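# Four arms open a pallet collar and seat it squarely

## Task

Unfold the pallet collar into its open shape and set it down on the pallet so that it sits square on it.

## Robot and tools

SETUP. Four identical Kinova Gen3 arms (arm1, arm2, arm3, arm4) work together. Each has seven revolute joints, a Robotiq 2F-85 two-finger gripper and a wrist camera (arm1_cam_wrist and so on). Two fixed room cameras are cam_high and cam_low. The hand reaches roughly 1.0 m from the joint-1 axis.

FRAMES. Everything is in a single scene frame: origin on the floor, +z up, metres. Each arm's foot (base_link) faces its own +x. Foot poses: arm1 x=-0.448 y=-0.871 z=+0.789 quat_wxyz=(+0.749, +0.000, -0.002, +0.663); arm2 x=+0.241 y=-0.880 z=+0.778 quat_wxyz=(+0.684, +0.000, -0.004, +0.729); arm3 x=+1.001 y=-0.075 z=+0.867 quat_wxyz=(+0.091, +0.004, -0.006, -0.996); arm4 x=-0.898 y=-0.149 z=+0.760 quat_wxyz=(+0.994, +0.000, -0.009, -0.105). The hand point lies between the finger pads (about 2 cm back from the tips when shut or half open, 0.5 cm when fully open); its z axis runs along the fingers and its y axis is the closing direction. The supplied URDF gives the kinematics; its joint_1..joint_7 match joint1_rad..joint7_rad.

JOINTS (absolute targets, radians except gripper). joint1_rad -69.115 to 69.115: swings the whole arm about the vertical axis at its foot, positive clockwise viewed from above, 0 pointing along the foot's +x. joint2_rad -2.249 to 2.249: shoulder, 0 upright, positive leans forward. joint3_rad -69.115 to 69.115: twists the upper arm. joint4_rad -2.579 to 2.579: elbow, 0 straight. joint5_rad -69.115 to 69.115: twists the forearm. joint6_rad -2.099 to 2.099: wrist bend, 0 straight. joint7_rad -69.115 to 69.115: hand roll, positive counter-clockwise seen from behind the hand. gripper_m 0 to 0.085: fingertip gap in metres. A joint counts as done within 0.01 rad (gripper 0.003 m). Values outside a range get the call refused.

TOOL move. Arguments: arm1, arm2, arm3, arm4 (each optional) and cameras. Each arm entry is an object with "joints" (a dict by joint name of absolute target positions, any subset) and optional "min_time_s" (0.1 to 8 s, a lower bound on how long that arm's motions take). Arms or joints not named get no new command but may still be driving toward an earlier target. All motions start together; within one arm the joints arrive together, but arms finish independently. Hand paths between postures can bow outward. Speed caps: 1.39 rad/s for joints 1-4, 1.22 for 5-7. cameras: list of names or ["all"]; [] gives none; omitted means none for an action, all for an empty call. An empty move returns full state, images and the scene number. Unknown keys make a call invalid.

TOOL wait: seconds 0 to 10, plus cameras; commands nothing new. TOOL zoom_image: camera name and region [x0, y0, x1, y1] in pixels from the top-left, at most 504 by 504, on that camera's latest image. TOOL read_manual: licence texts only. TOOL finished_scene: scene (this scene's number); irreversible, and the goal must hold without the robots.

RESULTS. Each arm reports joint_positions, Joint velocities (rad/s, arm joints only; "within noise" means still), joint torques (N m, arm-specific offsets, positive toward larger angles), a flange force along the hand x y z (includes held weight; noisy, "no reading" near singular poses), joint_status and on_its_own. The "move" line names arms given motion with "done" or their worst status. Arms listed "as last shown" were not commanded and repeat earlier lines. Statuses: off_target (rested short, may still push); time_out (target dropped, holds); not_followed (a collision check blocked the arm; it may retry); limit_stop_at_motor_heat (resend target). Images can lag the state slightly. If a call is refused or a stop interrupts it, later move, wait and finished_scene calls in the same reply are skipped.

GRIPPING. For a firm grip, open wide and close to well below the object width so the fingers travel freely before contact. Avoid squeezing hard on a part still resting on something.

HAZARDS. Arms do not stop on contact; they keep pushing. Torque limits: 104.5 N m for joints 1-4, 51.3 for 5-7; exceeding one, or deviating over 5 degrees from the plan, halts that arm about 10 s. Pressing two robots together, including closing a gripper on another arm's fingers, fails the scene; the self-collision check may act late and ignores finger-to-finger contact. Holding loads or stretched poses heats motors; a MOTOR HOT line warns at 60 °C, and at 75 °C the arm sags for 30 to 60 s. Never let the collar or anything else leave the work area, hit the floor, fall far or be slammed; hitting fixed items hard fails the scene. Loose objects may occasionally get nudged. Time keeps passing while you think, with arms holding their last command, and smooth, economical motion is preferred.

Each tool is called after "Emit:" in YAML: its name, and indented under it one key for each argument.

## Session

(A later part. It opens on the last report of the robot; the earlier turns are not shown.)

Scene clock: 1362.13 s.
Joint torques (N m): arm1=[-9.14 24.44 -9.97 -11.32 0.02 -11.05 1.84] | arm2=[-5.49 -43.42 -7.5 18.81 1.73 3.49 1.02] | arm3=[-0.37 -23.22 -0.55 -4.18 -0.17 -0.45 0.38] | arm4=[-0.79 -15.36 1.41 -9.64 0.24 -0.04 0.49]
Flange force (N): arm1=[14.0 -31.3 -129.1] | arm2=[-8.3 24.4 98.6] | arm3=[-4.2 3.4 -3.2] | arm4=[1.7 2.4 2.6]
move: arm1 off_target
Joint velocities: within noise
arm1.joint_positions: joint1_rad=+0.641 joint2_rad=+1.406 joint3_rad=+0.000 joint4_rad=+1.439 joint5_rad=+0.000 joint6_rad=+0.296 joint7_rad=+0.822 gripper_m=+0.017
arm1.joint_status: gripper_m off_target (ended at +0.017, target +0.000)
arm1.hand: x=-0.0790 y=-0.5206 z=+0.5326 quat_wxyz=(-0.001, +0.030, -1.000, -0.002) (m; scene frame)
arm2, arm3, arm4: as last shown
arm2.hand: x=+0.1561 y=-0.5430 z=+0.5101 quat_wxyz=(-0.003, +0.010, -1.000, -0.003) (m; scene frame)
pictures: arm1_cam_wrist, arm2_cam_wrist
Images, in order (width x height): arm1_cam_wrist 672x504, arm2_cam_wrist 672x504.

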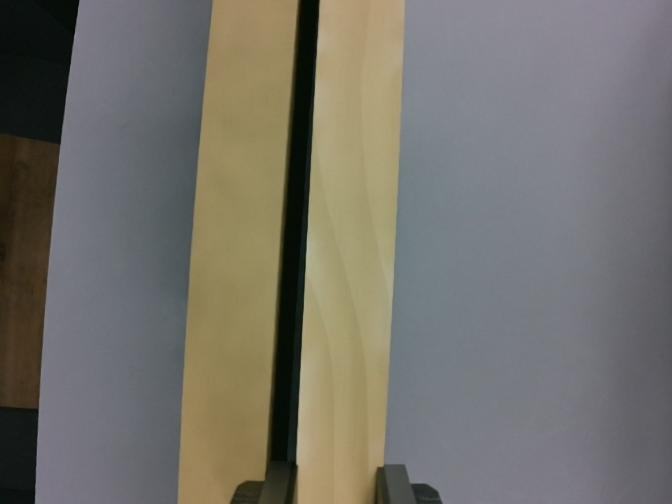

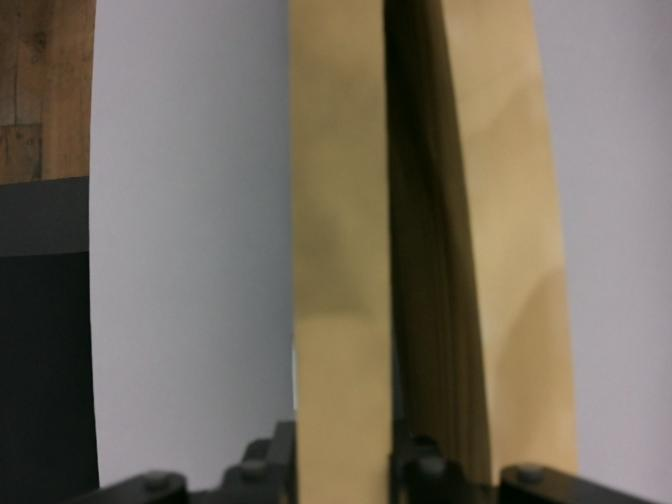

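Emit:
move:
  arm1: {"joints": {"joint2_rad": 1.3961, "joint4_rad": 1.4471, "joint6_rad": 0.2984}, "min_time_s": 0.6}
  arm3: {"joints": {"joint1_rad": -0.7283, "joint2_rad": 1.6524, "joint4_rad": 1.3478, "joint6_rad": 0.1414, "joint7_rad": -2.3609}, "min_time_s": 1.2}
  arm4: {"joints": {"joint1_rad": 0.5663, "joint2_rad": 1.284, "joint3_rad": 0, "joint4_rad": 1.2669, "joint5_rad": 0, "joint6_rad": 0.5907, "joint7_rad": 2.388, "gripper_m": 0.085}}
  cameras: ["arm4_cam_wrist", "arm3_cam_wrist", "arm1_cam_wrist"]

Scene clock: 1403.03 s.
Joint torques (N m): arm1=[-6.1 -15.28 -5.11 -2.49 -0.02 -0.43 1] | arm2=[0.27 -25.84 0.94 8.97 0.58 1.29 0.94] | arm3=[0.81 -18.46 0.65 0.1 -0.07 1.14 0.33] | arm4=[-1.11 -24.3 1.46 -6.02 0.15 -0.05 0.52]
Flange force (N): arm1=[-4.7 -9.8 -16.8] | arm2=[4.8 9.6 34.2] | arm3=[-1.8 -2.4 -3.8] | arm4=[3.6 2.4 -1.5]
move: arm1 done; arm3 done; arm4 done
MOTOR HOT: the motor of arm2's joint2_rad reports 68 °C; the controller stops that arm at 75 °C. To cool a motor, set the load down, stop pushing, or move to a pose that needs little force.
Joint velocities: within noise
arm1.joint_positions: joint1_rad=+0.641 joint2_rad=+1.396 joint3_rad=+0.000 joint4_rad=+1.447 joint5_rad=+0.000 joint6_rad=+0.298 joint7_rad=+0.822 gripper_m=+0.017
arm1.joint_status: all done
arm1.hand: x=-0.0790 y=-0.5206 z=+0.5370 quat_wxyz=(-0.001, +0.030, -1.000, -0.001) (m; scene frame)
arm2.joint_positions: joint1_rad=-0.260 joint2_rad=+1.418 joint3_rad=+0.000 joint4_rad=+1.949 joint5_rad=+0.000 joint6_rad=-0.225 joint7_rad=-0.304 gripper_m=+0.019
arm2.joint_status: not commanded
arm2.hand: x=+0.1561 y=-0.5429 z=+0.5102 quat_wxyz=(-0.003, +0.010, -1.000, -0.003) (m; scene frame)
arm3.joint_positions: joint1_rad=-0.728 joint2_rad=+1.652 joint3_rad=+0.000 joint4_rad=+1.348 joint5_rad=+0.000 joint6_rad=+0.141 joint7_rad=-2.361 gripper_m=+0.085
arm3.joint_status: all done
arm3.hand: x=+0.7000 y=-0.4300 z=+0.4963 quat_wxyz=(+0.004, -0.060, +0.998, -0.006) (m; scene frame)
arm4.joint_positions: joint1_rad=+0.566 joint2_rad=+1.284 joint3_rad=+0.000 joint4_rad=+1.267 joint5_rad=+0.000 joint6_rad=+0.591 joint7_rad=+2.388 gripper_m=+0.085
arm4.joint_status: all done
arm4.hand: x=-0.5004 y=-0.5733 z=+0.5987 quat_wxyz=(-0.008, +0.020, -1.000, +0.001) (m; scene frame)
pictures: arm1_cam_wrist, arm3_cam_wrist, arm4_cam_wrist
Images, in order (width x height): arm1_cam_wrist 672x504, arm3_cam_wrist 672x504, arm4_cam_wrist 672x504.

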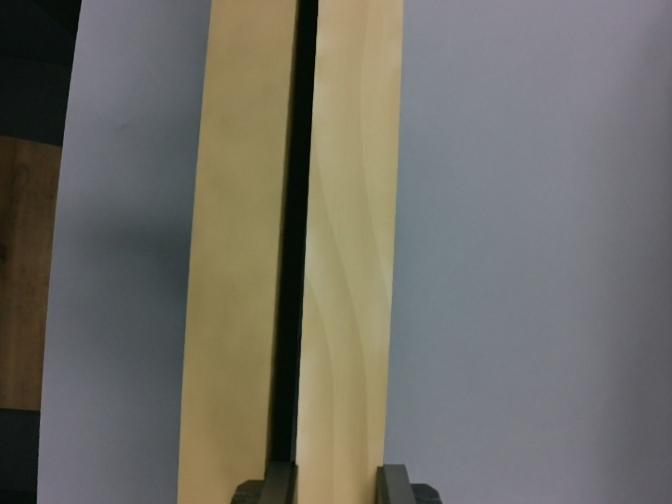

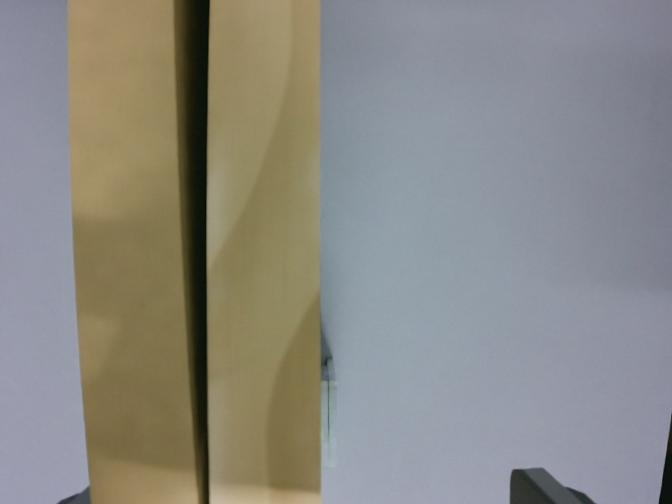

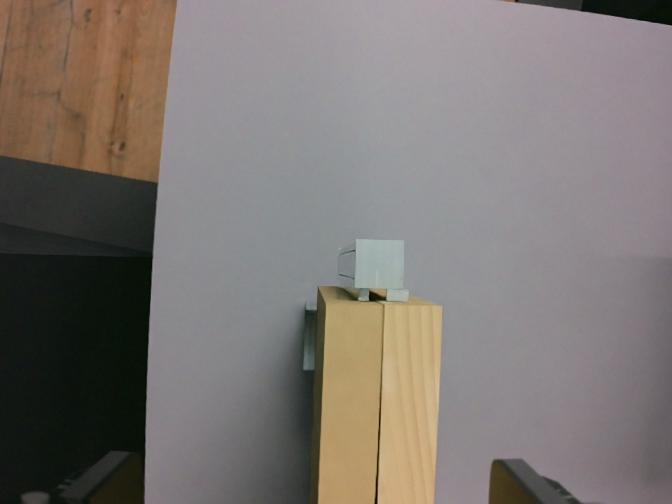

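Emit:
move:
  arm2: {"joints": {"joint2_rad": 1.4308, "joint4_rad": 1.9388, "joint6_rad": -0.228}, "min_time_s": 0.6}
  arm4: {"joints": {"joint1_rad": 0.5527, "joint2_rad": 1.2734, "joint4_rad": 1.3031, "joint6_rad": 0.5651, "joint7_rad": 2.376}, "min_time_s": 0.6}

Emit:
move:
  arm4: {"joints": {"joint1_rad": 0.5545, "joint2_rad": 1.5004, "joint4_rad": 1.1461, "joint6_rad": 0.4951}, "min_time_s": 1}
  cameras: ["arm4_cam_wrist", "cam_high"]

Scene clock: 1421.77 s.
Joint torques (N m): arm1=[-2.34 -21.5 -0.4 -0.22 0.57 1.8 0.88] | arm2=[0.11 -3.72 -0.11 -2.57 0.2 -1.17 0.52] | arm3=[0.13 -20.73 -0.16 -2.02 -0.15 0.1 0.31] | arm4=[-1.15 -24.04 1.42 -5.81 0.19 -0.15 0.53]
Flange force (N): arm1=[-4.5 -0.6 2.7] | arm2=[0.7 -1.1 -45.0] | arm3=[-3.3 1.0 -3.7] | arm4=[3.3 1.9 -1.5]
move: arm2 done; arm4 done
MOTOR HOT: still on. The motor of arm2's joint2_rad reports 65 °C.
Joint velocities: within noise
arm1: as last shown
arm1.hand: x=-0.0791 y=-0.5207 z=+0.5369 quat_wxyz=(-0.001, +0.030, -1.000, -0.001) (m; scene frame)
arm2.joint_positions: joint1_rad=-0.260 joint2_rad=+1.431 joint3_rad=+0.000 joint4_rad=+1.939 joint5_rad=+0.000 joint6_rad=-0.228 joint7_rad=-0.304 gripper_m=+0.019
arm2.joint_status: all done
arm2.hand: x=+0.1561 y=-0.5428 z=+0.5052 quat_wxyz=(-0.003, +0.010, -1.000, -0.003) (m; scene frame)
arm3.joint_positions: joint1_rad=-0.728 joint2_rad=+1.653 joint3_rad=+0.000 joint4_rad=+1.348 joint5_rad=+0.000 joint6_rad=+0.141 joint7_rad=-2.361 gripper_m=+0.085
arm3.joint_status: not commanded
arm3.hand: x=+0.7001 y=-0.4299 z=+0.4962 quat_wxyz=(+0.004, -0.060, +0.998, -0.006) (m; scene frame)
arm4.joint_positions: joint1_rad=+0.553 joint2_rad=+1.273 joint3_rad=+0.000 joint4_rad=+1.303 joint5_rad=+0.000 joint6_rad=+0.565 joint7_rad=+2.376 gripper_m=+0.085
arm4.joint_status: all done
arm4.hand: x=-0.5005 y=-0.5623 z=+0.5986 quat_wxyz=(-0.008, +0.021, -1.000, +0.001) (m; scene frame)
pictures: none

Scene clock: 1423.07 s.
Joint torques (N m): arm1=[-2.29 -21.58 -0.34 -0.29 0.56 1.76 0.88] | arm2=[0.2 -3.31 -0.09 -2.52 0.24 -1.17 0.53] | arm3=[0.17 -20.62 -0.14 -2 -0.15 0.08 0.34] | arm4=[-1.16 -24.34 1.46 -5.22 0.17 -0.06 0.58]
Flange force (N): arm1=[-4.3 -0.6 2.7] | arm2=[1.1 -0.8 -45.9] | arm3=[-3.3 0.8 -4.0] | arm4=[3.5 2.1 -2.3]
move: arm4 done
MOTOR HOT: still on. The motor of arm2's joint2_rad reports 65 °C.
Joint velocities: within noise
arm1: as last shown
arm1.hand: x=-0.0790 y=-0.5206 z=+0.5370 quat_wxyz=(-0.001, +0.030, -1.000, -0.001) (m; scene frame)
arm2.joint_positions: joint1_rad=-0.260 joint2_rad=+1.431 joint3_rad=+0.000 joint4_rad=+1.939 joint5_rad=+0.000 joint6_rad=-0.228 joint7_rad=-0.304 gripper_m=+0.019
arm2.joint_status: not commanded
arm2.hand: x=+0.1561 y=-0.5429 z=+0.5052 quat_wxyz=(-0.003, +0.010, -1.000, -0.003) (m; scene frame)
arm3.joint_positions: joint1_rad=-0.728 joint2_rad=+1.652 joint3_rad=+0.000 joint4_rad=+1.348 joint5_rad=+0.000 joint6_rad=+0.141 joint7_rad=-2.361 gripper_m=+0.085
arm3.joint_status: not commanded
arm3.hand: x=+0.7001 y=-0.4300 z=+0.4963 quat_wxyz=(+0.004, -0.060, +0.998, -0.006) (m; scene frame)
arm4.joint_positions: joint1_rad=+0.555 joint2_rad=+1.500 joint3_rad=+0.000 joint4_rad=+1.146 joint5_rad=+0.000 joint6_rad=+0.495 joint7_rad=+2.376 gripper_m=+0.085
arm4.joint_status: all done
arm4.hand: x=-0.5005 y=-0.5622 z=+0.4938 quat_wxyz=(-0.008, +0.020, -1.000, +0.001) (m; scene frame)
pictures: arm4_cam_wrist, cam_high
Images, in order (width x height): arm4_cam_wrist 672x504, cam_high 672x504.

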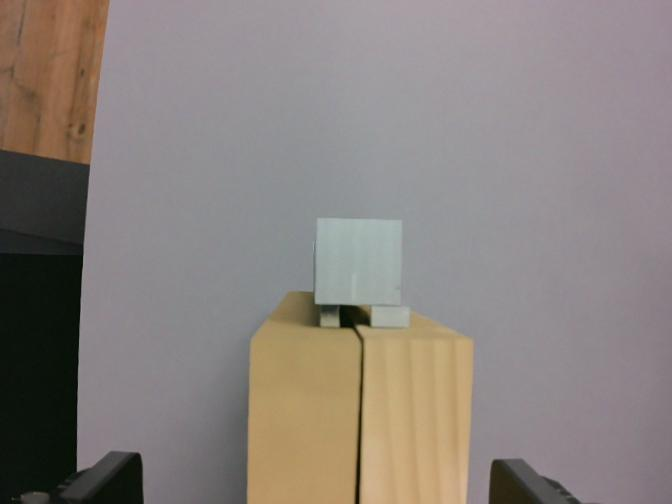

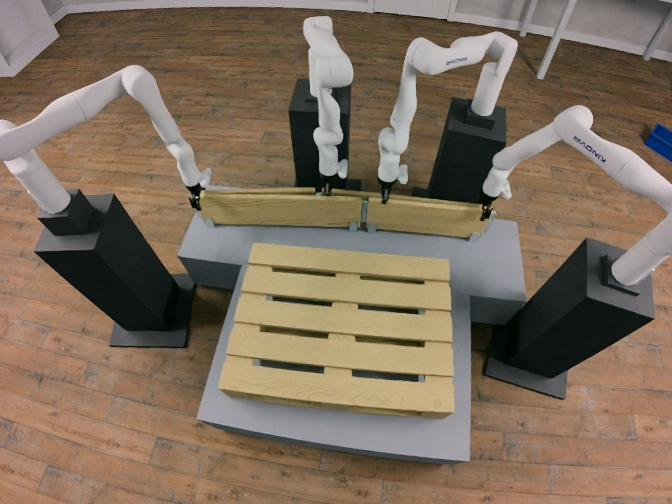

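Emit:
move:
  arm1: {"joints": {"joint1_rad": 0.57, "joint2_rad": 1.4229, "joint4_rad": 1.3171, "joint6_rad": 0.4016, "joint7_rad": 0.8517}, "min_time_s": 2.5}
  arm3: {"joints": {"joint1_rad": -0.6564, "joint2_rad": 1.6452, "joint4_rad": 1.4726, "joint6_rad": 0.0238, "joint7_rad": -2.289}, "min_time_s": 2.5}
  cameras: ["arm1_cam_wrist", "arm2_cam_wrist", "arm3_cam_wrist", "arm4_cam_wrist", "cam_high"]

Scene clock: 1443.50 s.
Joint torques (N m): arm1=[6.37 -25.65 8.72 -17.23 1.07 -8.25 -0.58] | arm2=[-8.82 1.45 -21.83 7.14 -0.33 3.27 -2.72] | arm3=[5.77 -5.92 6.84 11.53 0.03 6.21 0.44] | arm4=[-1.14 -24.38 1.53 -5.36 0.19 -0.09 0.45]
Flange force (N): arm1=[29.5 -10.3 -23.7] | arm2=[-29.5 24.3 -36.2] | arm3=[4.2 -22.1 -5.2] | arm4=[3.9 2.4 -2.5]
move: arm1 done; arm3 done
MOTOR HOT: still on. The motor of arm2's joint2_rad reports 60 °C.
Joint velocities: within noise
arm1.joint_positions: joint1_rad=+0.570 joint2_rad=+1.423 joint3_rad=+0.000 joint4_rad=+1.317 joint5_rad=+0.000 joint6_rad=+0.402 joint7_rad=+0.852 gripper_m=+0.017
arm1.joint_status: all done
arm1.hand: x=-0.0842 y=-0.4706 z=+0.5371 quat_wxyz=(-0.001, +0.080, -0.997, -0.001) (m; scene frame)
arm2.joint_positions: joint1_rad=-0.260 joint2_rad=+1.431 joint3_rad=+0.000 joint4_rad=+1.939 joint5_rad=+0.000 joint6_rad=-0.228 joint7_rad=-0.304 gripper_m=+0.019
arm2.joint_status: not commanded
arm2.hand: x=+0.1561 y=-0.5429 z=+0.5052 quat_wxyz=(-0.003, +0.010, -1.000, -0.003) (m; scene frame)
arm3.joint_positions: joint1_rad=-0.656 joint2_rad=+1.645 joint3_rad=+0.000 joint4_rad=+1.473 joint5_rad=+0.000 joint6_rad=+0.024 joint7_rad=-2.289 gripper_m=+0.085
arm3.joint_status: all done
arm3.hand: x=+0.7001 y=-0.3801 z=+0.4957 quat_wxyz=(+0.004, -0.060, +0.998, -0.006) (m; scene frame)
arm4: as last shown
arm4.hand: x=-0.5006 y=-0.5622 z=+0.4937 quat_wxyz=(-0.008, +0.020, -1.000, +0.001) (m; scene frame)
pictures: arm1_cam_wrist, arm2_cam_wrist, arm3_cam_wrist, arm4_cam_wrist, cam_high
Images, in order (width x height): arm1_cam_wrist 672x504, arm2_cam_wrist 672x504, arm3_cam_wrist 672x504, arm4_cam_wrist 672x504, cam_high 672x504.

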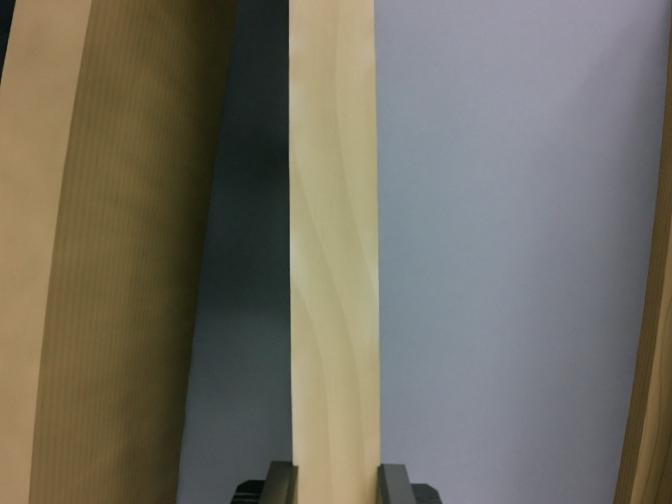

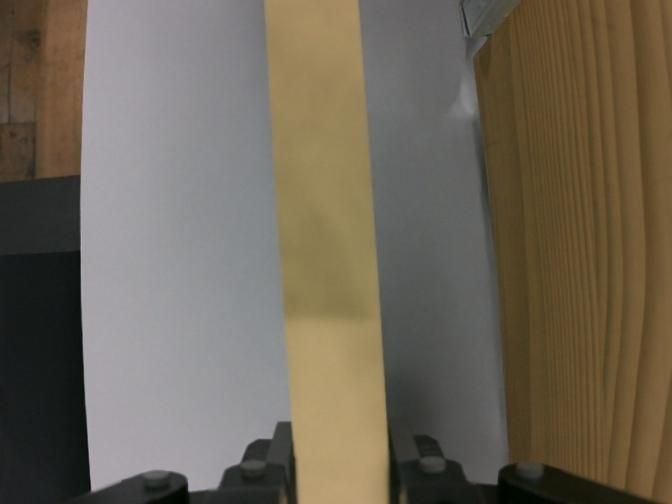

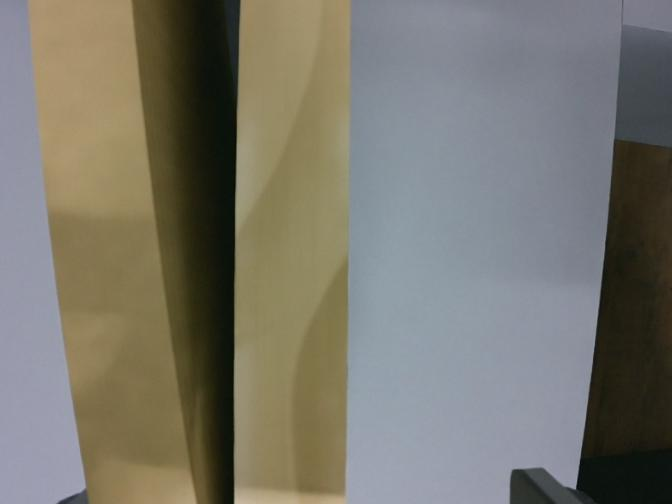

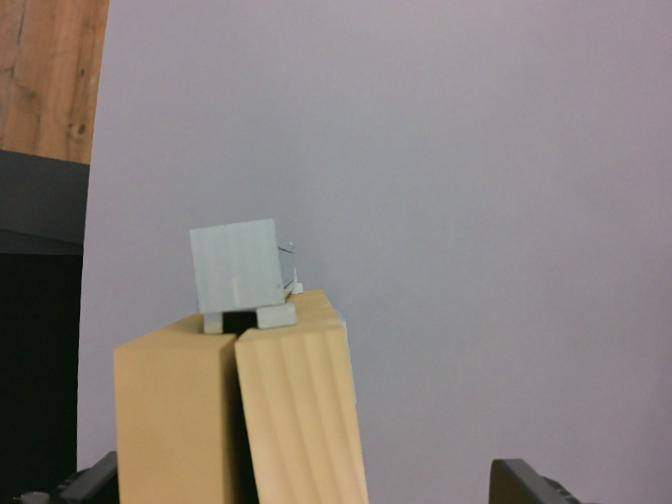

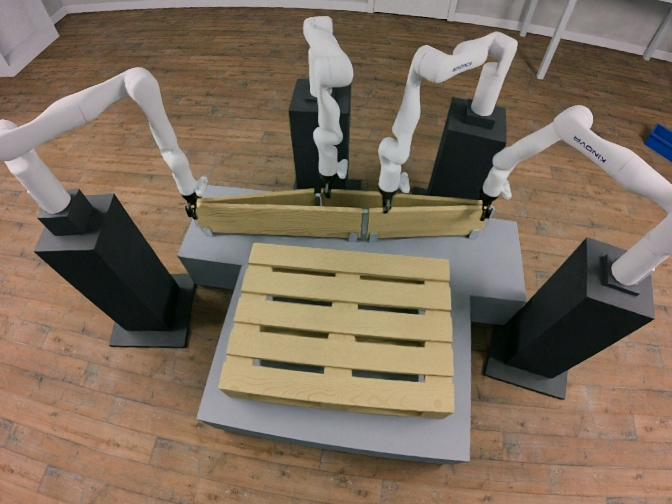

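Emit:
move:
  arm1: {"joints": {"gripper_m": 0.065}}
  arm3: {"joints": {"joint2_rad": 1.395, "joint4_rad": 1.7058, "joint6_rad": 0.0408}, "min_time_s": 1}
  arm4: {"joints": {"joint1_rad": 0.5527, "joint2_rad": 1.2734, "joint4_rad": 1.3031, "joint6_rad": 0.5651}, "min_time_s": 1}

Emit:
move:
  arm1: {"joints": {"joint2_rad": 1.2822, "joint4_rad": 1.413, "joint6_rad": 0.4464}, "min_time_s": 1}
  cameras: ["arm1_cam_wrist", "arm2_cam_wrist", "arm3_cam_wrist", "arm4_cam_wrist"]

Scene clock: 1475.13 s.
Joint torques (N m): arm1=[-0.54 -21.95 1.38 -3.86 0.43 -0.02 0.48] | arm2=[4.88 0.83 1.4 1.42 -2.99 1.08 -2.55] | arm3=[0.19 -19.41 -0.13 -1.18 -0.15 0.1 0.33] | arm4=[-1.08 -23.98 1.49 -5.87 0.18 -0.07 0.51]
Flange force (N): arm1=[2.0 -2.3 -4.3] | arm2=[6.4 3.6 -47.2] | arm3=[-3.3 0.5 -3.5] | arm4=[3.6 2.4 -1.6]
move: arm1 done; arm3 done; arm4 done
MOTOR HOT: cleared for the motors of arm2.
Joint velocities: within noise
arm1.joint_positions: joint1_rad=+0.570 joint2_rad=+1.423 joint3_rad=+0.000 joint4_rad=+1.317 joint5_rad=+0.000 joint6_rad=+0.402 joint7_rad=+0.852 gripper_m=+0.065
arm1.joint_status: all done
arm1.hand: x=-0.0841 y=-0.4706 z=+0.5371 quat_wxyz=(-0.001, +0.080, -0.997, -0.001) (m; scene frame)
arm2.joint_positions: joint1_rad=-0.260 joint2_rad=+1.431 joint3_rad=+0.000 joint4_rad=+1.939 joint5_rad=+0.000 joint6_rad=-0.228 joint7_rad=-0.304 gripper_m=+0.019
arm2.joint_status: not commanded
arm2.hand: x=+0.1561 y=-0.5429 z=+0.5052 quat_wxyz=(-0.003, +0.010, -1.000, -0.003) (m; scene frame)
arm3.joint_positions: joint1_rad=-0.656 joint2_rad=+1.395 joint3_rad=+0.000 joint4_rad=+1.706 joint5_rad=+0.000 joint6_rad=+0.041 joint7_rad=-2.289 gripper_m=+0.085
arm3.joint_status: all done
arm3.hand: x=+0.6992 y=-0.3789 z=+0.6008 quat_wxyz=(+0.004, -0.060, +0.998, -0.006) (m; scene frame)
arm4.joint_positions: joint1_rad=+0.553 joint2_rad=+1.273 joint3_rad=+0.000 joint4_rad=+1.303 joint5_rad=+0.000 joint6_rad=+0.565 joint7_rad=+2.376 gripper_m=+0.085
arm4.joint_status: all done
arm4.hand: x=-0.5005 y=-0.5623 z=+0.5986 quat_wxyz=(-0.008, +0.021, -1.000, +0.001) (m; scene frame)
pictures: none

Scene clock: 1476.43 s.
Joint torques (N m): arm1=[-0.58 -21.74 1.37 -4.23 0.43 -0.02 0.47] | arm2=[4.89 0.85 1.47 1.39 -2.99 1.1 -2.6] | arm3=[0.14 -19.38 -0.14 -1.14 -0.16 0.12 0.33] | arm4=[-1.14 -23.94 1.39 -5.89 0.17 -0.06 0.51]
Flange force (N): arm1=[1.9 -2.4 -3.9] | arm2=[6.4 3.5 -47.3] | arm3=[-3.1 0.6 -3.5] | arm4=[3.8 2.4 -1.7]
move: arm1 done
Joint velocities: within noise
arm1.joint_positions: joint1_rad=+0.570 joint2_rad=+1.282 joint3_rad=+0.000 joint4_rad=+1.413 joint5_rad=+0.000 joint6_rad=+0.446 joint7_rad=+0.852 gripper_m=+0.065
arm1.joint_status: all done
arm1.hand: x=-0.0843 y=-0.4708 z=+0.6006 quat_wxyz=(-0.001, +0.080, -0.997, -0.001) (m; scene frame)
arm2, arm3, arm4: as last shown
pictures: arm1_cam_wrist, arm2_cam_wrist, arm3_cam_wrist, arm4_cam_wrist
Images, in order (width x height): arm1_cam_wrist 672x504, arm2_cam_wrist 672x504, arm3_cam_wrist 672x504, arm4_cam_wrist 672x504.

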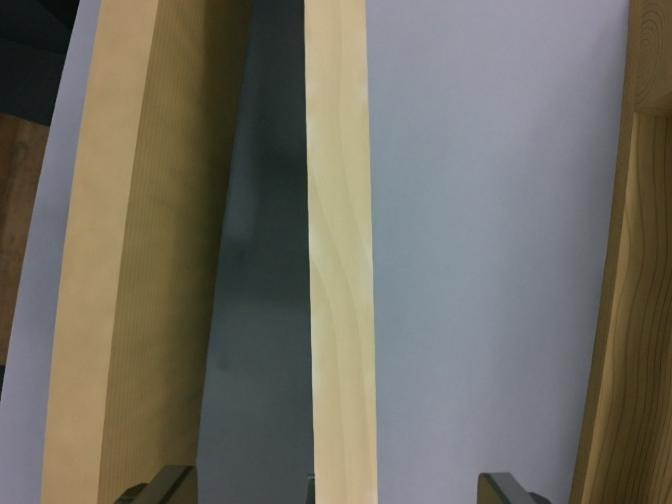

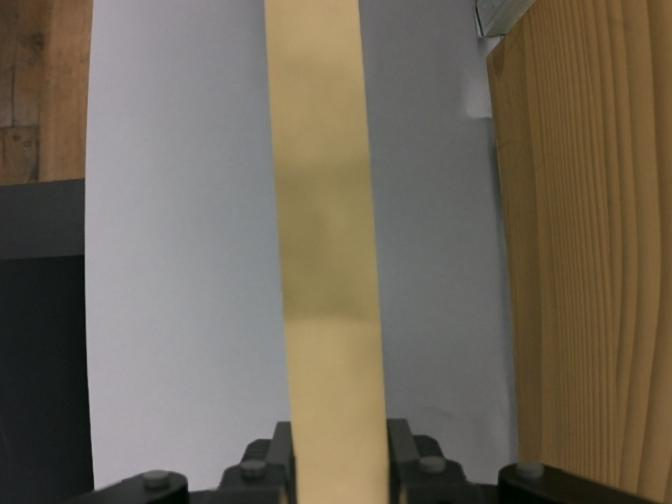

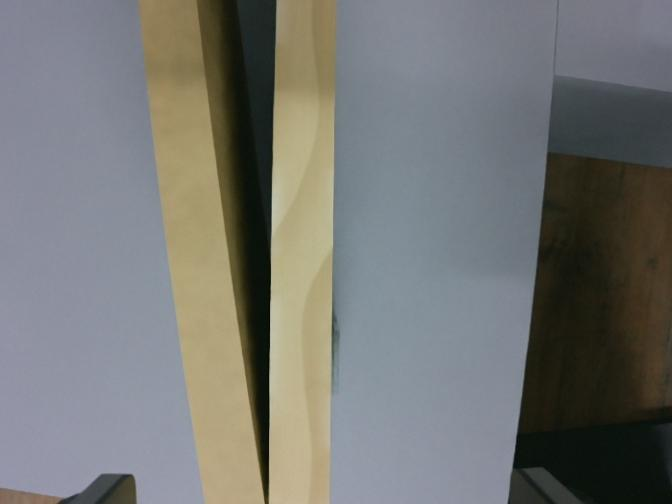

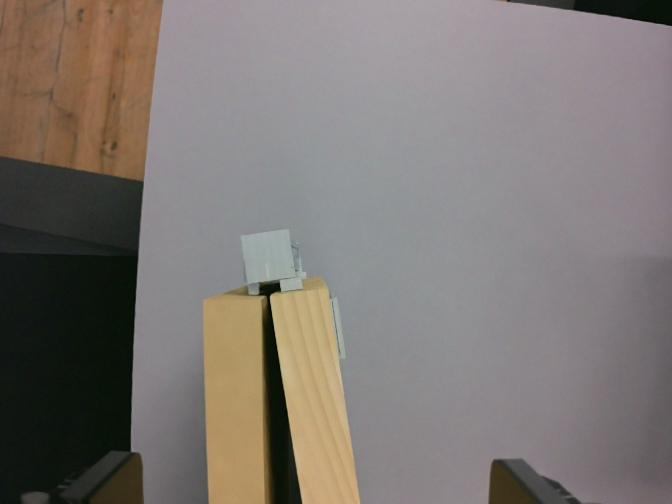

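Emit:
move:
  arm1: {"joints": {"joint2_rad": 0.3345, "joint4_rad": 1.11, "joint6_rad": 1.697}}
  arm3: {"joints": {"joint1_rad": -0.5203, "joint2_rad": 1.5688, "joint4_rad": 0.8772, "joint6_rad": 0.6956, "joint7_rad": -2.0333, "gripper_m": 0.06}, "min_time_s": 1.5}
  arm4: {"joints": {"joint1_rad": 0.3484, "joint2_rad": 1.4513, "joint4_rad": 0.788, "joint6_rad": 0.9023, "joint7_rad": 2.33, "gripper_m": 0.06}, "min_time_s": 1.5}
  cameras: ["arm3_cam_wrist", "arm4_cam_wrist", "arm1_cam_wrist"]

Scene clock: 1561.43 s.
Joint torques (N m): arm1=[-0.57 -14.54 1.11 -9.25 0.43 0 0.49] | arm2=[4.85 0.76 1.44 1.46 -3 1.06 -2.61] | arm3=[0.05 -25.39 -0.14 -6.33 -0.17 0.09 0.33] | arm4=[-1.05 -26.98 1.4 -7.98 0.22 -0.05 0.46]
Flange force (N): arm1=[3.5 -2.3 1.6] | arm2=[6.3 3.8 -47.0] | arm3=[-5.1 0.7 -2.8] | arm4=[5.1 3.8 -1.9]
move: arm1 done; arm3 done; arm4 done
Joint velocities: within noise
arm1.joint_positions: joint1_rad=+0.570 joint2_rad=+0.335 joint3_rad=+0.000 joint4_rad=+1.110 joint5_rad=+0.000 joint6_rad=+1.697 joint7_rad=+0.852 gripper_m=+0.065
arm1.joint_status: all done
arm1.hand: x=-0.1425 y=-0.5412 z=+1.2011 quat_wxyz=(-0.001, +0.080, -0.997, -0.001) (m; scene frame)
arm2: as last shown
arm3.joint_positions: joint1_rad=-0.520 joint2_rad=+1.569 joint3_rad=+0.000 joint4_rad=+0.877 joint5_rad=+0.000 joint6_rad=+0.696 joint7_rad=-2.033 gripper_m=+0.060
arm3.joint_status: all done
arm3.hand: x=+0.5122 y=-0.4609 z=+0.6000 quat_wxyz=(+0.004, -0.120, +0.993, -0.006) (m; scene frame)
arm4.joint_positions: joint1_rad=+0.348 joint2_rad=+1.451 joint3_rad=+0.000 joint4_rad=+0.788 joint5_rad=+0.000 joint6_rad=+0.902 joint7_rad=+2.330 gripper_m=+0.060
arm4.joint_status: all done
arm4.hand: x=-0.3454 y=-0.5234 z=+0.5986 quat_wxyz=(-0.008, +0.100, -0.995, +0.002) (m; scene frame)
pictures: arm1_cam_wrist, arm3_cam_wrist, arm4_cam_wrist
Images, in order (width x height): arm1_cam_wrist 672x504, arm3_cam_wrist 672x504, arm4_cam_wrist 672x504.

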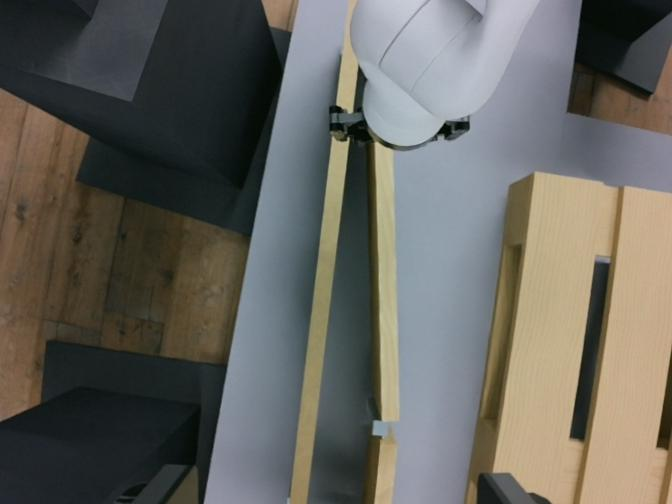

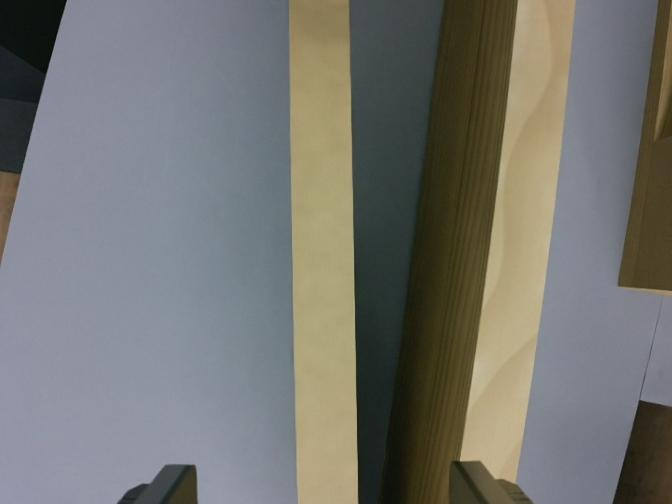

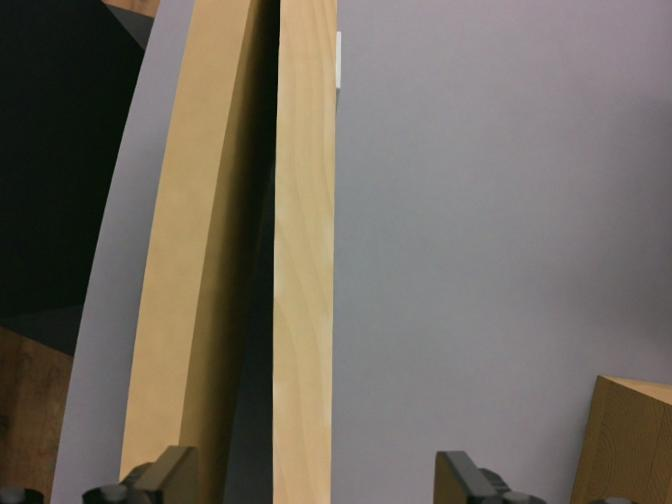

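Emit:
move:
  arm3: {"joints": {"joint2_rad": 1.8187, "joint4_rad": 0.5728, "joint6_rad": 0.7501, "gripper_m": 0.05}, "min_time_s": 1.5}
  arm4: {"joints": {"joint1_rad": 0.3493, "joint2_rad": 1.6621, "joint4_rad": 0.591, "joint6_rad": 0.8885, "joint7_rad": 2.3305, "gripper_m": 0.046}, "min_time_s": 1.5}
  cameras: ["arm3_cam_wrist", "arm4_cam_wrist"]

Scene clock: 1576.87 s.
Joint torques (N m): arm1=[-0.57 -14.57 1.11 -9.22 0.45 -0.02 0.47] | arm2=[4.85 0.79 1.39 1.45 -3.01 1.09 -2.63] | arm3=[0.04 -25.08 -0.08 -6.69 -0.16 0.09 0.33] | arm4=[-1.03 -27.05 1.56 -7.88 0.21 -0.09 0.51]
Flange force (N): arm1=[3.3 -2.3 1.4] | arm2=[6.2 3.7 -47.0] | arm3=[-7.2 1.7 -4.9] | arm4=[5.9 4.8 -3.3]
move: arm3 done; arm4 done
Joint velocities: within noise
arm1, arm2: as last shown
arm3.joint_positions: joint1_rad=-0.520 joint2_rad=+1.819 joint3_rad=+0.000 joint4_rad=+0.573 joint5_rad=+0.000 joint6_rad=+0.750 joint7_rad=-2.033 gripper_m=+0.050
arm3.joint_status: all done
arm3.hand: x=+0.5130 y=-0.4619 z=+0.5073 quat_wxyz=(+0.004, -0.120, +0.993, -0.006) (m; scene frame)
arm4.joint_positions: joint1_rad=+0.349 joint2_rad=+1.662 joint3_rad=+0.000 joint4_rad=+0.591 joint5_rad=+0.000 joint6_rad=+0.888 joint7_rad=+2.330 gripper_m=+0.046
arm4.joint_status: all done
arm4.hand: x=-0.3454 y=-0.5233 z=+0.5067 quat_wxyz=(-0.008, +0.100, -0.995, +0.002) (m; scene frame)
pictures: arm3_cam_wrist, arm4_cam_wrist
Images, in order (width x height): arm3_cam_wrist 672x504, arm4_cam_wrist 672x504.

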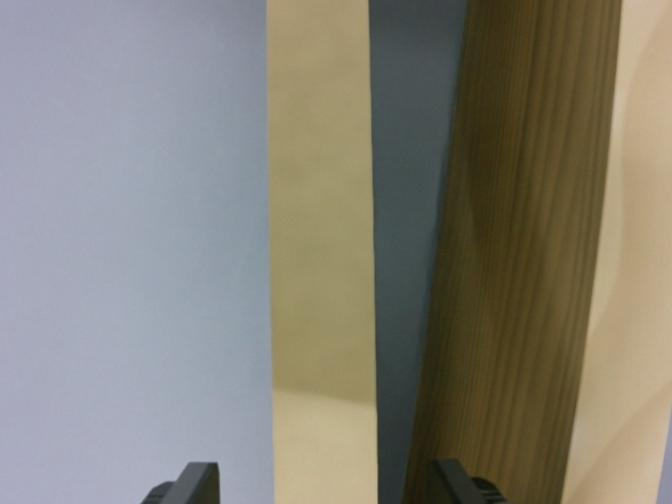

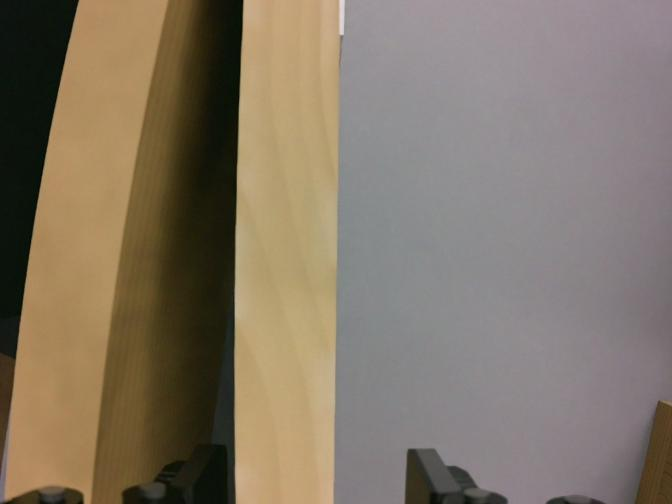

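Emit:
move:
  arm4: {"joints": {"joint1_rad": 0.356, "joint2_rad": 1.6765, "joint4_rad": 0.5521, "joint6_rad": 0.913, "joint7_rad": 2.3373}, "min_time_s": 0.5}
  arm3: {"joints": {"gripper_m": 0.0}}

Emit:
move:
  arm4: {"joints": {"gripper_m": 0.0}}

Emit:
move:
  arm2: {"joints": {"gripper_m": 0.06}}
  cameras: ["arm2_cam_wrist", "arm3_cam_wrist", "arm4_cam_wrist"]

Scene clock: 1585.00 s.
Joint torques (N m): arm1=[-0.55 -14.54 1.11 -9.22 0.45 -0.02 0.46] | arm2=[5.08 0.66 1.8 1.78 -3.04 1.19 -2.6] | arm3=[1.51 -20.54 0.8 -6.89 0.22 -1.47 0.13] | arm4=[-1.07 -27.2 1.57 -8 0.22 -0.06 0.48]
Flange force (N): arm1=[3.4 -2.3 1.4] | arm2=[7.1 4.0 -46.0] | arm3=[-13.9 2.5 -18.1] | arm4=[6.3 5.2 -3.3]
move: arm3 off_target; arm4 done
Joint velocities: within noise
arm1, arm2: as last shown
arm3.joint_positions: joint1_rad=-0.520 joint2_rad=+1.819 joint3_rad=+0.000 joint4_rad=+0.573 joint5_rad=+0.000 joint6_rad=+0.750 joint7_rad=-2.033 gripper_m=+0.018
arm3.joint_status: gripper_m off_target (ended at +0.018, target +0.000)
arm3.hand: x=+0.5130 y=-0.4619 z=+0.5073 quat_wxyz=(+0.004, -0.120, +0.993, -0.006) (m; scene frame)
arm4.joint_positions: joint1_rad=+0.356 joint2_rad=+1.676 joint3_rad=+0.000 joint4_rad=+0.552 joint5_rad=+0.000 joint6_rad=+0.913 joint7_rad=+2.337 gripper_m=+0.046
arm4.joint_status: all done
arm4.hand: x=-0.3445 y=-0.5292 z=+0.5067 quat_wxyz=(-0.008, +0.100, -0.995, +0.002) (m; scene frame)
pictures: none

Scene clock: 1585.83 s.
Joint torques (N m): arm1=[-0.6 -14.56 1.08 -9.23 0.43 -0.02 0.46] | arm2=[5.21 0.66 2.3 2.28 -2.97 1.4 -2.51] | arm3=[1.6 -20.4 0.75 -6.62 0.09 -1.25 0.03] | arm4=[-0.86 -25.81 0.94 -6.21 -0.39 1.46 0.2]
Flange force (N): arm1=[3.3 -2.4 1.5] | arm2=[7.9 4.4 -44.9] | arm3=[-13.4 2.2 -17.6] | arm4=[4.1 2.8 -2.0]
move: arm4 off_target
Joint velocities: within noise
arm1, arm2, arm3: as last shown
arm4.joint_positions: joint1_rad=+0.356 joint2_rad=+1.676 joint3_rad=+0.000 joint4_rad=+0.552 joint5_rad=+0.000 joint6_rad=+0.913 joint7_rad=+2.337 gripper_m=+0.018
arm4.joint_status: gripper_m off_target (ended at +0.018, target +0.000)
arm4.hand: x=-0.3445 y=-0.5292 z=+0.5067 quat_wxyz=(-0.008, +0.100, -0.995, +0.002) (m; scene frame)
pictures: none

Scene clock: 1586.83 s.
Joint torques (N m): arm1=[-0.58 -14.55 1.12 -9.23 0.44 -0.01 0.49] | arm2=[1.12 -17.92 0.68 2.7 -0.14 0.02 0.15] | arm3=[1.4 -20.75 0.98 -6.25 0.34 -0.76 0.14] | arm4=[-0.86 -26.14 0.91 -6.67 -0.39 1.1 0.28]
Flange force (N): arm1=[3.4 -2.3 1.5] | arm2=[2.9 0.9 1.4] | arm3=[-12.0 1.8 -15.5] | arm4=[4.8 3.7 -2.5]
move: arm2 done
Joint velocities: within noise
arm1, arm3, arm4: as last shown
arm2.joint_positions: joint1_rad=-0.260 joint2_rad=+1.431 joint3_rad=+0.000 joint4_rad=+1.939 joint5_rad=+0.000 joint6_rad=-0.228 joint7_rad=-0.304 gripper_m=+0.060
arm2.joint_status: all done
arm2.hand: x=+0.1561 y=-0.5429 z=+0.5052 quat_wxyz=(-0.003, +0.010, -1.000, -0.003) (m; scene frame)
pictures: arm2_cam_wrist, arm3_cam_wrist, arm4_cam_wrist
Images, in order (width x height): arm2_cam_wrist 672x504, arm3_cam_wrist 672x504, arm4_cam_wrist 672x504.

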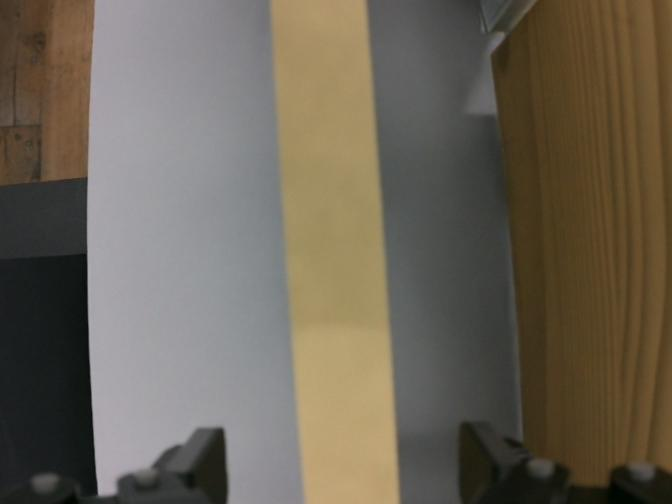

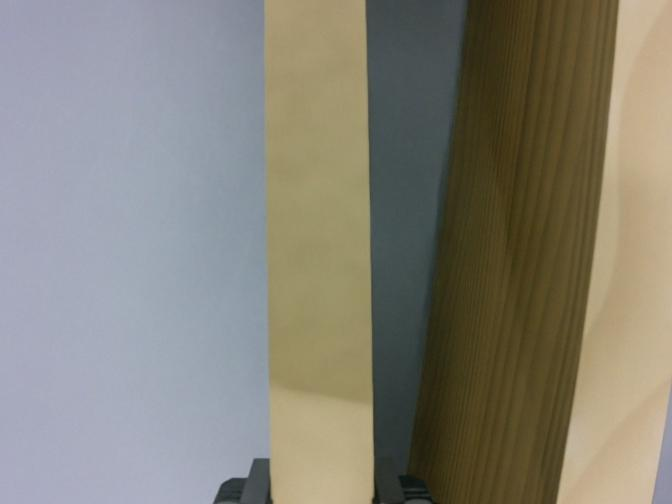

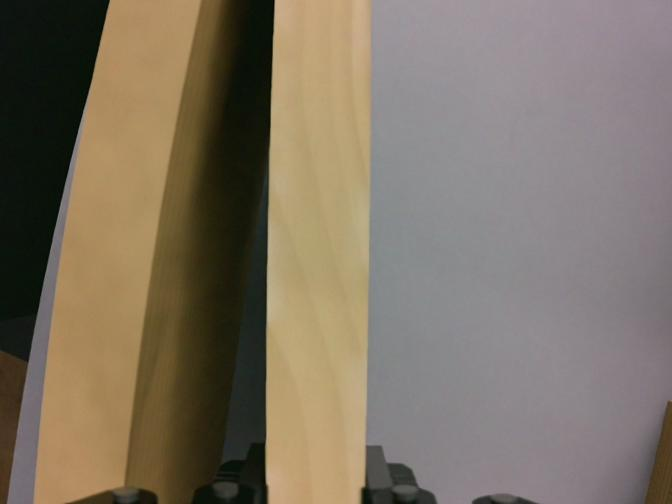

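Emit:
move:
  arm2: {"joints": {"joint2_rad": 1.1317, "joint4_rad": 2.1223, "joint6_rad": -0.1124}, "min_time_s": 1}

Emit:
move:
  arm3: {"joints": {"joint2_rad": 1.5688, "joint4_rad": 0.8772, "joint6_rad": 0.6956}, "min_time_s": 2}
  arm4: {"joints": {"joint1_rad": 0.3548, "joint2_rad": 1.462, "joint4_rad": 0.7589, "joint6_rad": 0.9207, "joint7_rad": 2.3361}, "min_time_s": 2}
  cameras: ["arm3_cam_wrist", "arm4_cam_wrist", "cam_low", "cam_high"]

Scene clock: 1633.40 s.
Joint torques (N m): arm1=[-0.58 -14.54 1.09 -9.27 0.44 -0.02 0.47] | arm2=[1.1 -17.18 0.61 1.65 -0.14 0.04 0.12] | arm3=[1.39 -20.77 0.97 -6.22 0.33 -0.78 0.16] | arm4=[-0.89 -26.17 0.9 -6.69 -0.39 1.19 0.25]
Flange force (N): arm1=[3.5 -2.4 1.6] | arm2=[3.0 0.9 0.7] | arm3=[-11.5 1.5 -15.2] | arm4=[5.3 4.1 -2.5]
move: arm2 done
Joint velocities: within noise
arm1, arm3, arm4: as last shown
arm2.joint_positions: joint1_rad=-0.260 joint2_rad=+1.132 joint3_rad=+0.000 joint4_rad=+2.122 joint5_rad=+0.000 joint6_rad=-0.112 joint7_rad=-0.304 gripper_m=+0.060
arm2.joint_status: all done
arm2.hand: x=+0.1554 y=-0.5435 z=+0.6192 quat_wxyz=(-0.003, +0.010, -1.000, -0.003) (m; scene frame)
pictures: none

Scene clock: 1635.70 s.
Joint torques (N m): arm1=[-0.59 -14.56 1.12 -9.24 0.43 -0.01 0.46] | arm2=[1.11 -17.29 0.62 1.6 -0.15 0.09 0.11] | arm3=[-3.64 -40.97 -2.44 -8.97 -0.68 1.65 0.92] | arm4=[2.63 -43.42 4.11 -12.1 0.85 1.68 0.02]
Flange force (N): arm1=[3.3 -2.4 1.5] | arm2=[3.0 0.5 1.0] | arm3=[4.6 1.8 28.0] | arm4=[-3.3 2.2 26.7]
move: arm3 done; arm4 done
Joint velocities: within noise
arm1, arm2: as last shown
arm3.joint_positions: joint1_rad=-0.520 joint2_rad=+1.569 joint3_rad=+0.000 joint4_rad=+0.877 joint5_rad=+0.000 joint6_rad=+0.696 joint7_rad=-2.033 gripper_m=+0.018
arm3.joint_status: all done
arm3.hand: x=+0.5122 y=-0.4609 z=+0.6001 quat_wxyz=(+0.004, -0.120, +0.993, -0.006) (m; scene frame)
arm4.joint_positions: joint1_rad=+0.355 joint2_rad=+1.462 joint3_rad=+0.000 joint4_rad=+0.759 joint5_rad=+0.000 joint6_rad=+0.921 joint7_rad=+2.336 gripper_m=+0.018
arm4.joint_status: all done
arm4.hand: x=-0.3444 y=-0.5290 z=+0.5987 quat_wxyz=(-0.008, +0.100, -0.995, +0.002) (m; scene frame)
pictures: arm3_cam_wrist, arm4_cam_wrist, cam_high, cam_low
Images, in order (width x height): arm3_cam_wrist 672x504, arm4_cam_wrist 672x504, cam_high 672x504, cam_low 672x504.

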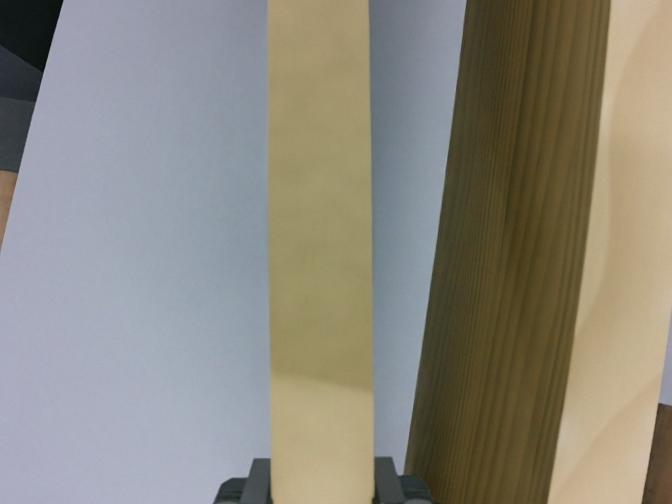

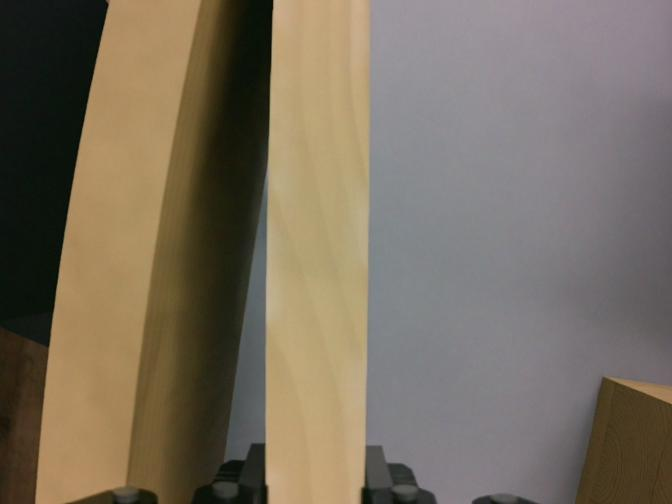

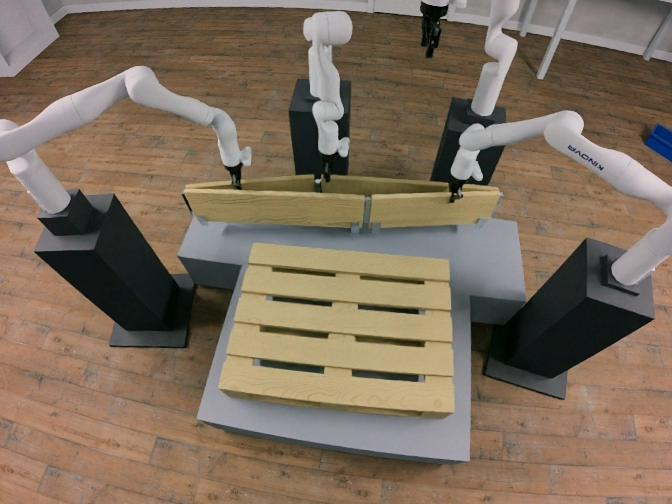

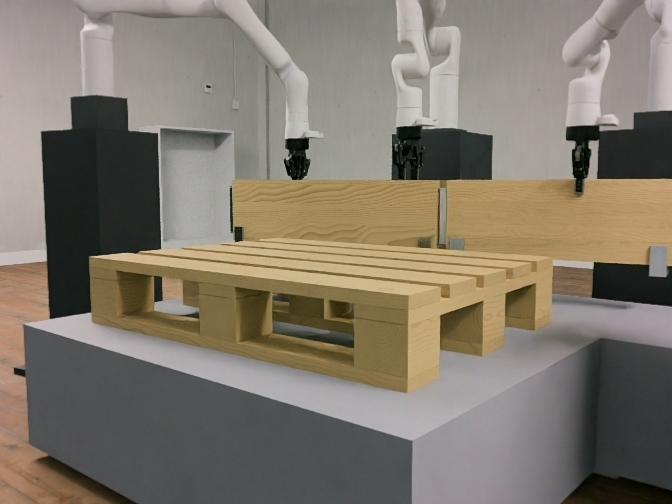

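Emit:
move:
  arm2: {"joints": {"joint2_rad": 0.7573, "joint4_rad": 2.2035, "joint6_rad": 0.1808}, "min_time_s": 0.8}

Emit:
move:
  arm2: {"joints": {"joint2_rad": 0.3345, "joint4_rad": 1.11, "joint6_rad": 1.697}, "min_time_s": 2}
  arm3: {"joints": {"joint2_rad": 1.3579, "joint4_rad": 1.048, "joint6_rad": 0.7357}, "min_time_s": 2}
  arm4: {"joints": {"joint1_rad": 0.355, "joint2_rad": 1.2836, "joint4_rad": 0.8462, "joint6_rad": 1.0118, "joint7_rad": 2.3362}, "min_time_s": 2}
  cameras: ["arm1_cam_wrist", "arm2_cam_wrist", "cam_high"]

Scene clock: 1649.87 s.
Joint torques (N m): arm1=[-0.59 -14.57 1.12 -9.23 0.44 -0.02 0.45] | arm2=[1.17 -15.57 0.55 -1.03 -0.18 0.08 0.16] | arm3=[-3.69 -40.93 -2.5 -8.94 -0.69 1.67 0.92] | arm4=[2.63 -43.32 4.16 -12.11 0.84 1.7 -0.02]
Flange force (N): arm1=[3.3 -2.3 1.5] | arm2=[3.6 0.6 0.6] | arm3=[4.7 1.8 27.9] | arm4=[-2.9 2.5 26.4]
move: arm2 done
Joint velocities: within noise
arm1, arm3, arm4: as last shown
arm2.joint_positions: joint1_rad=-0.260 joint2_rad=+0.757 joint3_rad=+0.000 joint4_rad=+2.204 joint5_rad=+0.000 joint6_rad=+0.181 joint7_rad=-0.304 gripper_m=+0.060
arm2.joint_status: all done
arm2.hand: x=+0.1547 y=-0.5442 z=+0.7492 quat_wxyz=(-0.003, +0.010, -1.000, -0.003) (m; scene frame)
pictures: none

Scene clock: 1652.30 s.
Joint torques (N m): arm1=[-0.58 -14.54 1.1 -9.24 0.43 -0.03 0.44] | arm2=[1.16 -15.65 0.36 -8.53 -0.2 0.09 0.12] | arm3=[-2.54 -42.82 -1.49 -11.11 -0.19 0.69 0.99] | arm4=[1.29 -44.99 3.04 -14.65 0.27 0.54 -0.06]
Flange force (N): arm1=[3.3 -2.4 1.5] | arm2=[2.7 0.7 -1.1] | arm3=[2.1 0.9 28.8] | arm4=[-0.6 1.9 27.5]
move: arm2 done; arm3 done; arm4 done
Joint velocities: within noise
arm1.joint_positions: joint1_rad=+0.570 joint2_rad=+0.335 joint3_rad=+0.000 joint4_rad=+1.110 joint5_rad=+0.000 joint6_rad=+1.697 joint7_rad=+0.852 gripper_m=+0.065
arm1.joint_status: not commanded
arm1.hand: x=-0.1425 y=-0.5412 z=+1.2011 quat_wxyz=(-0.001, +0.080, -0.997, -0.001) (m; scene frame)
arm2.joint_positions: joint1_rad=-0.260 joint2_rad=+0.335 joint3_rad=+0.000 joint4_rad=+1.110 joint5_rad=+0.000 joint6_rad=+1.697 joint7_rad=-0.304 gripper_m=+0.060
arm2.joint_status: all done
arm2.hand: x=+0.1188 y=-0.4476 z=+1.1900 quat_wxyz=(-0.003, +0.010, -1.000, -0.003) (m; scene frame)
arm3.joint_positions: joint1_rad=-0.520 joint2_rad=+1.358 joint3_rad=+0.000 joint4_rad=+1.048 joint5_rad=+0.000 joint6_rad=+0.736 joint7_rad=-2.033 gripper_m=+0.018
arm3.joint_status: all done
arm3.hand: x=+0.5113 y=-0.4599 z=+0.6964 quat_wxyz=(+0.004, -0.120, +0.993, -0.006) (m; scene frame)
arm4.joint_positions: joint1_rad=+0.355 joint2_rad=+1.284 joint3_rad=+0.000 joint4_rad=+0.846 joint5_rad=+0.000 joint6_rad=+1.012 joint7_rad=+2.336 gripper_m=+0.018
arm4.joint_status: all done
arm4.hand: x=-0.3448 y=-0.5298 z=+0.6958 quat_wxyz=(-0.008, +0.100, -0.995, +0.002) (m; scene frame)
pictures: arm1_cam_wrist, arm2_cam_wrist, cam_high
Images, in order (width x height): arm1_cam_wrist 672x504, arm2_cam_wrist 672x504, cam_high 672x504.

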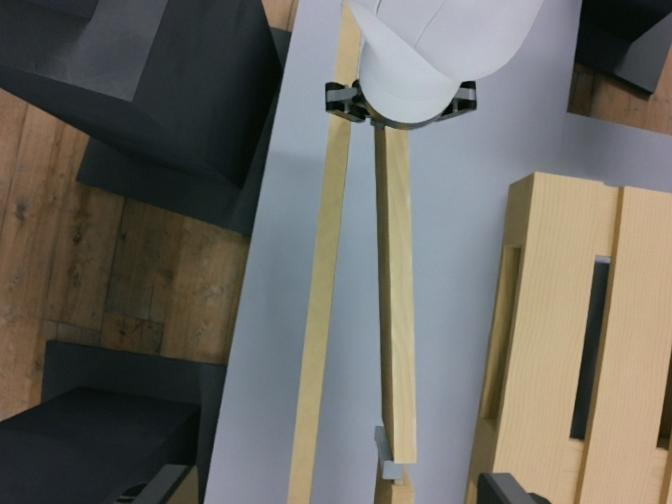

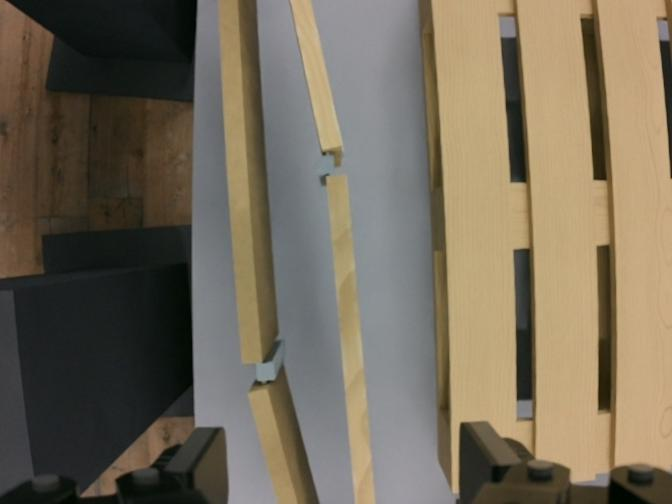

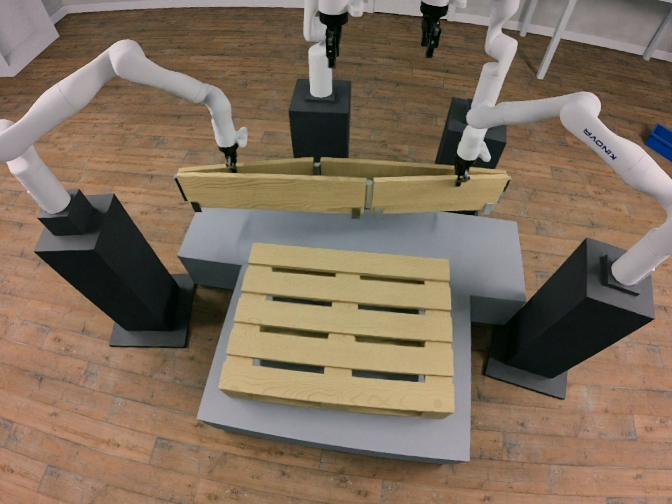

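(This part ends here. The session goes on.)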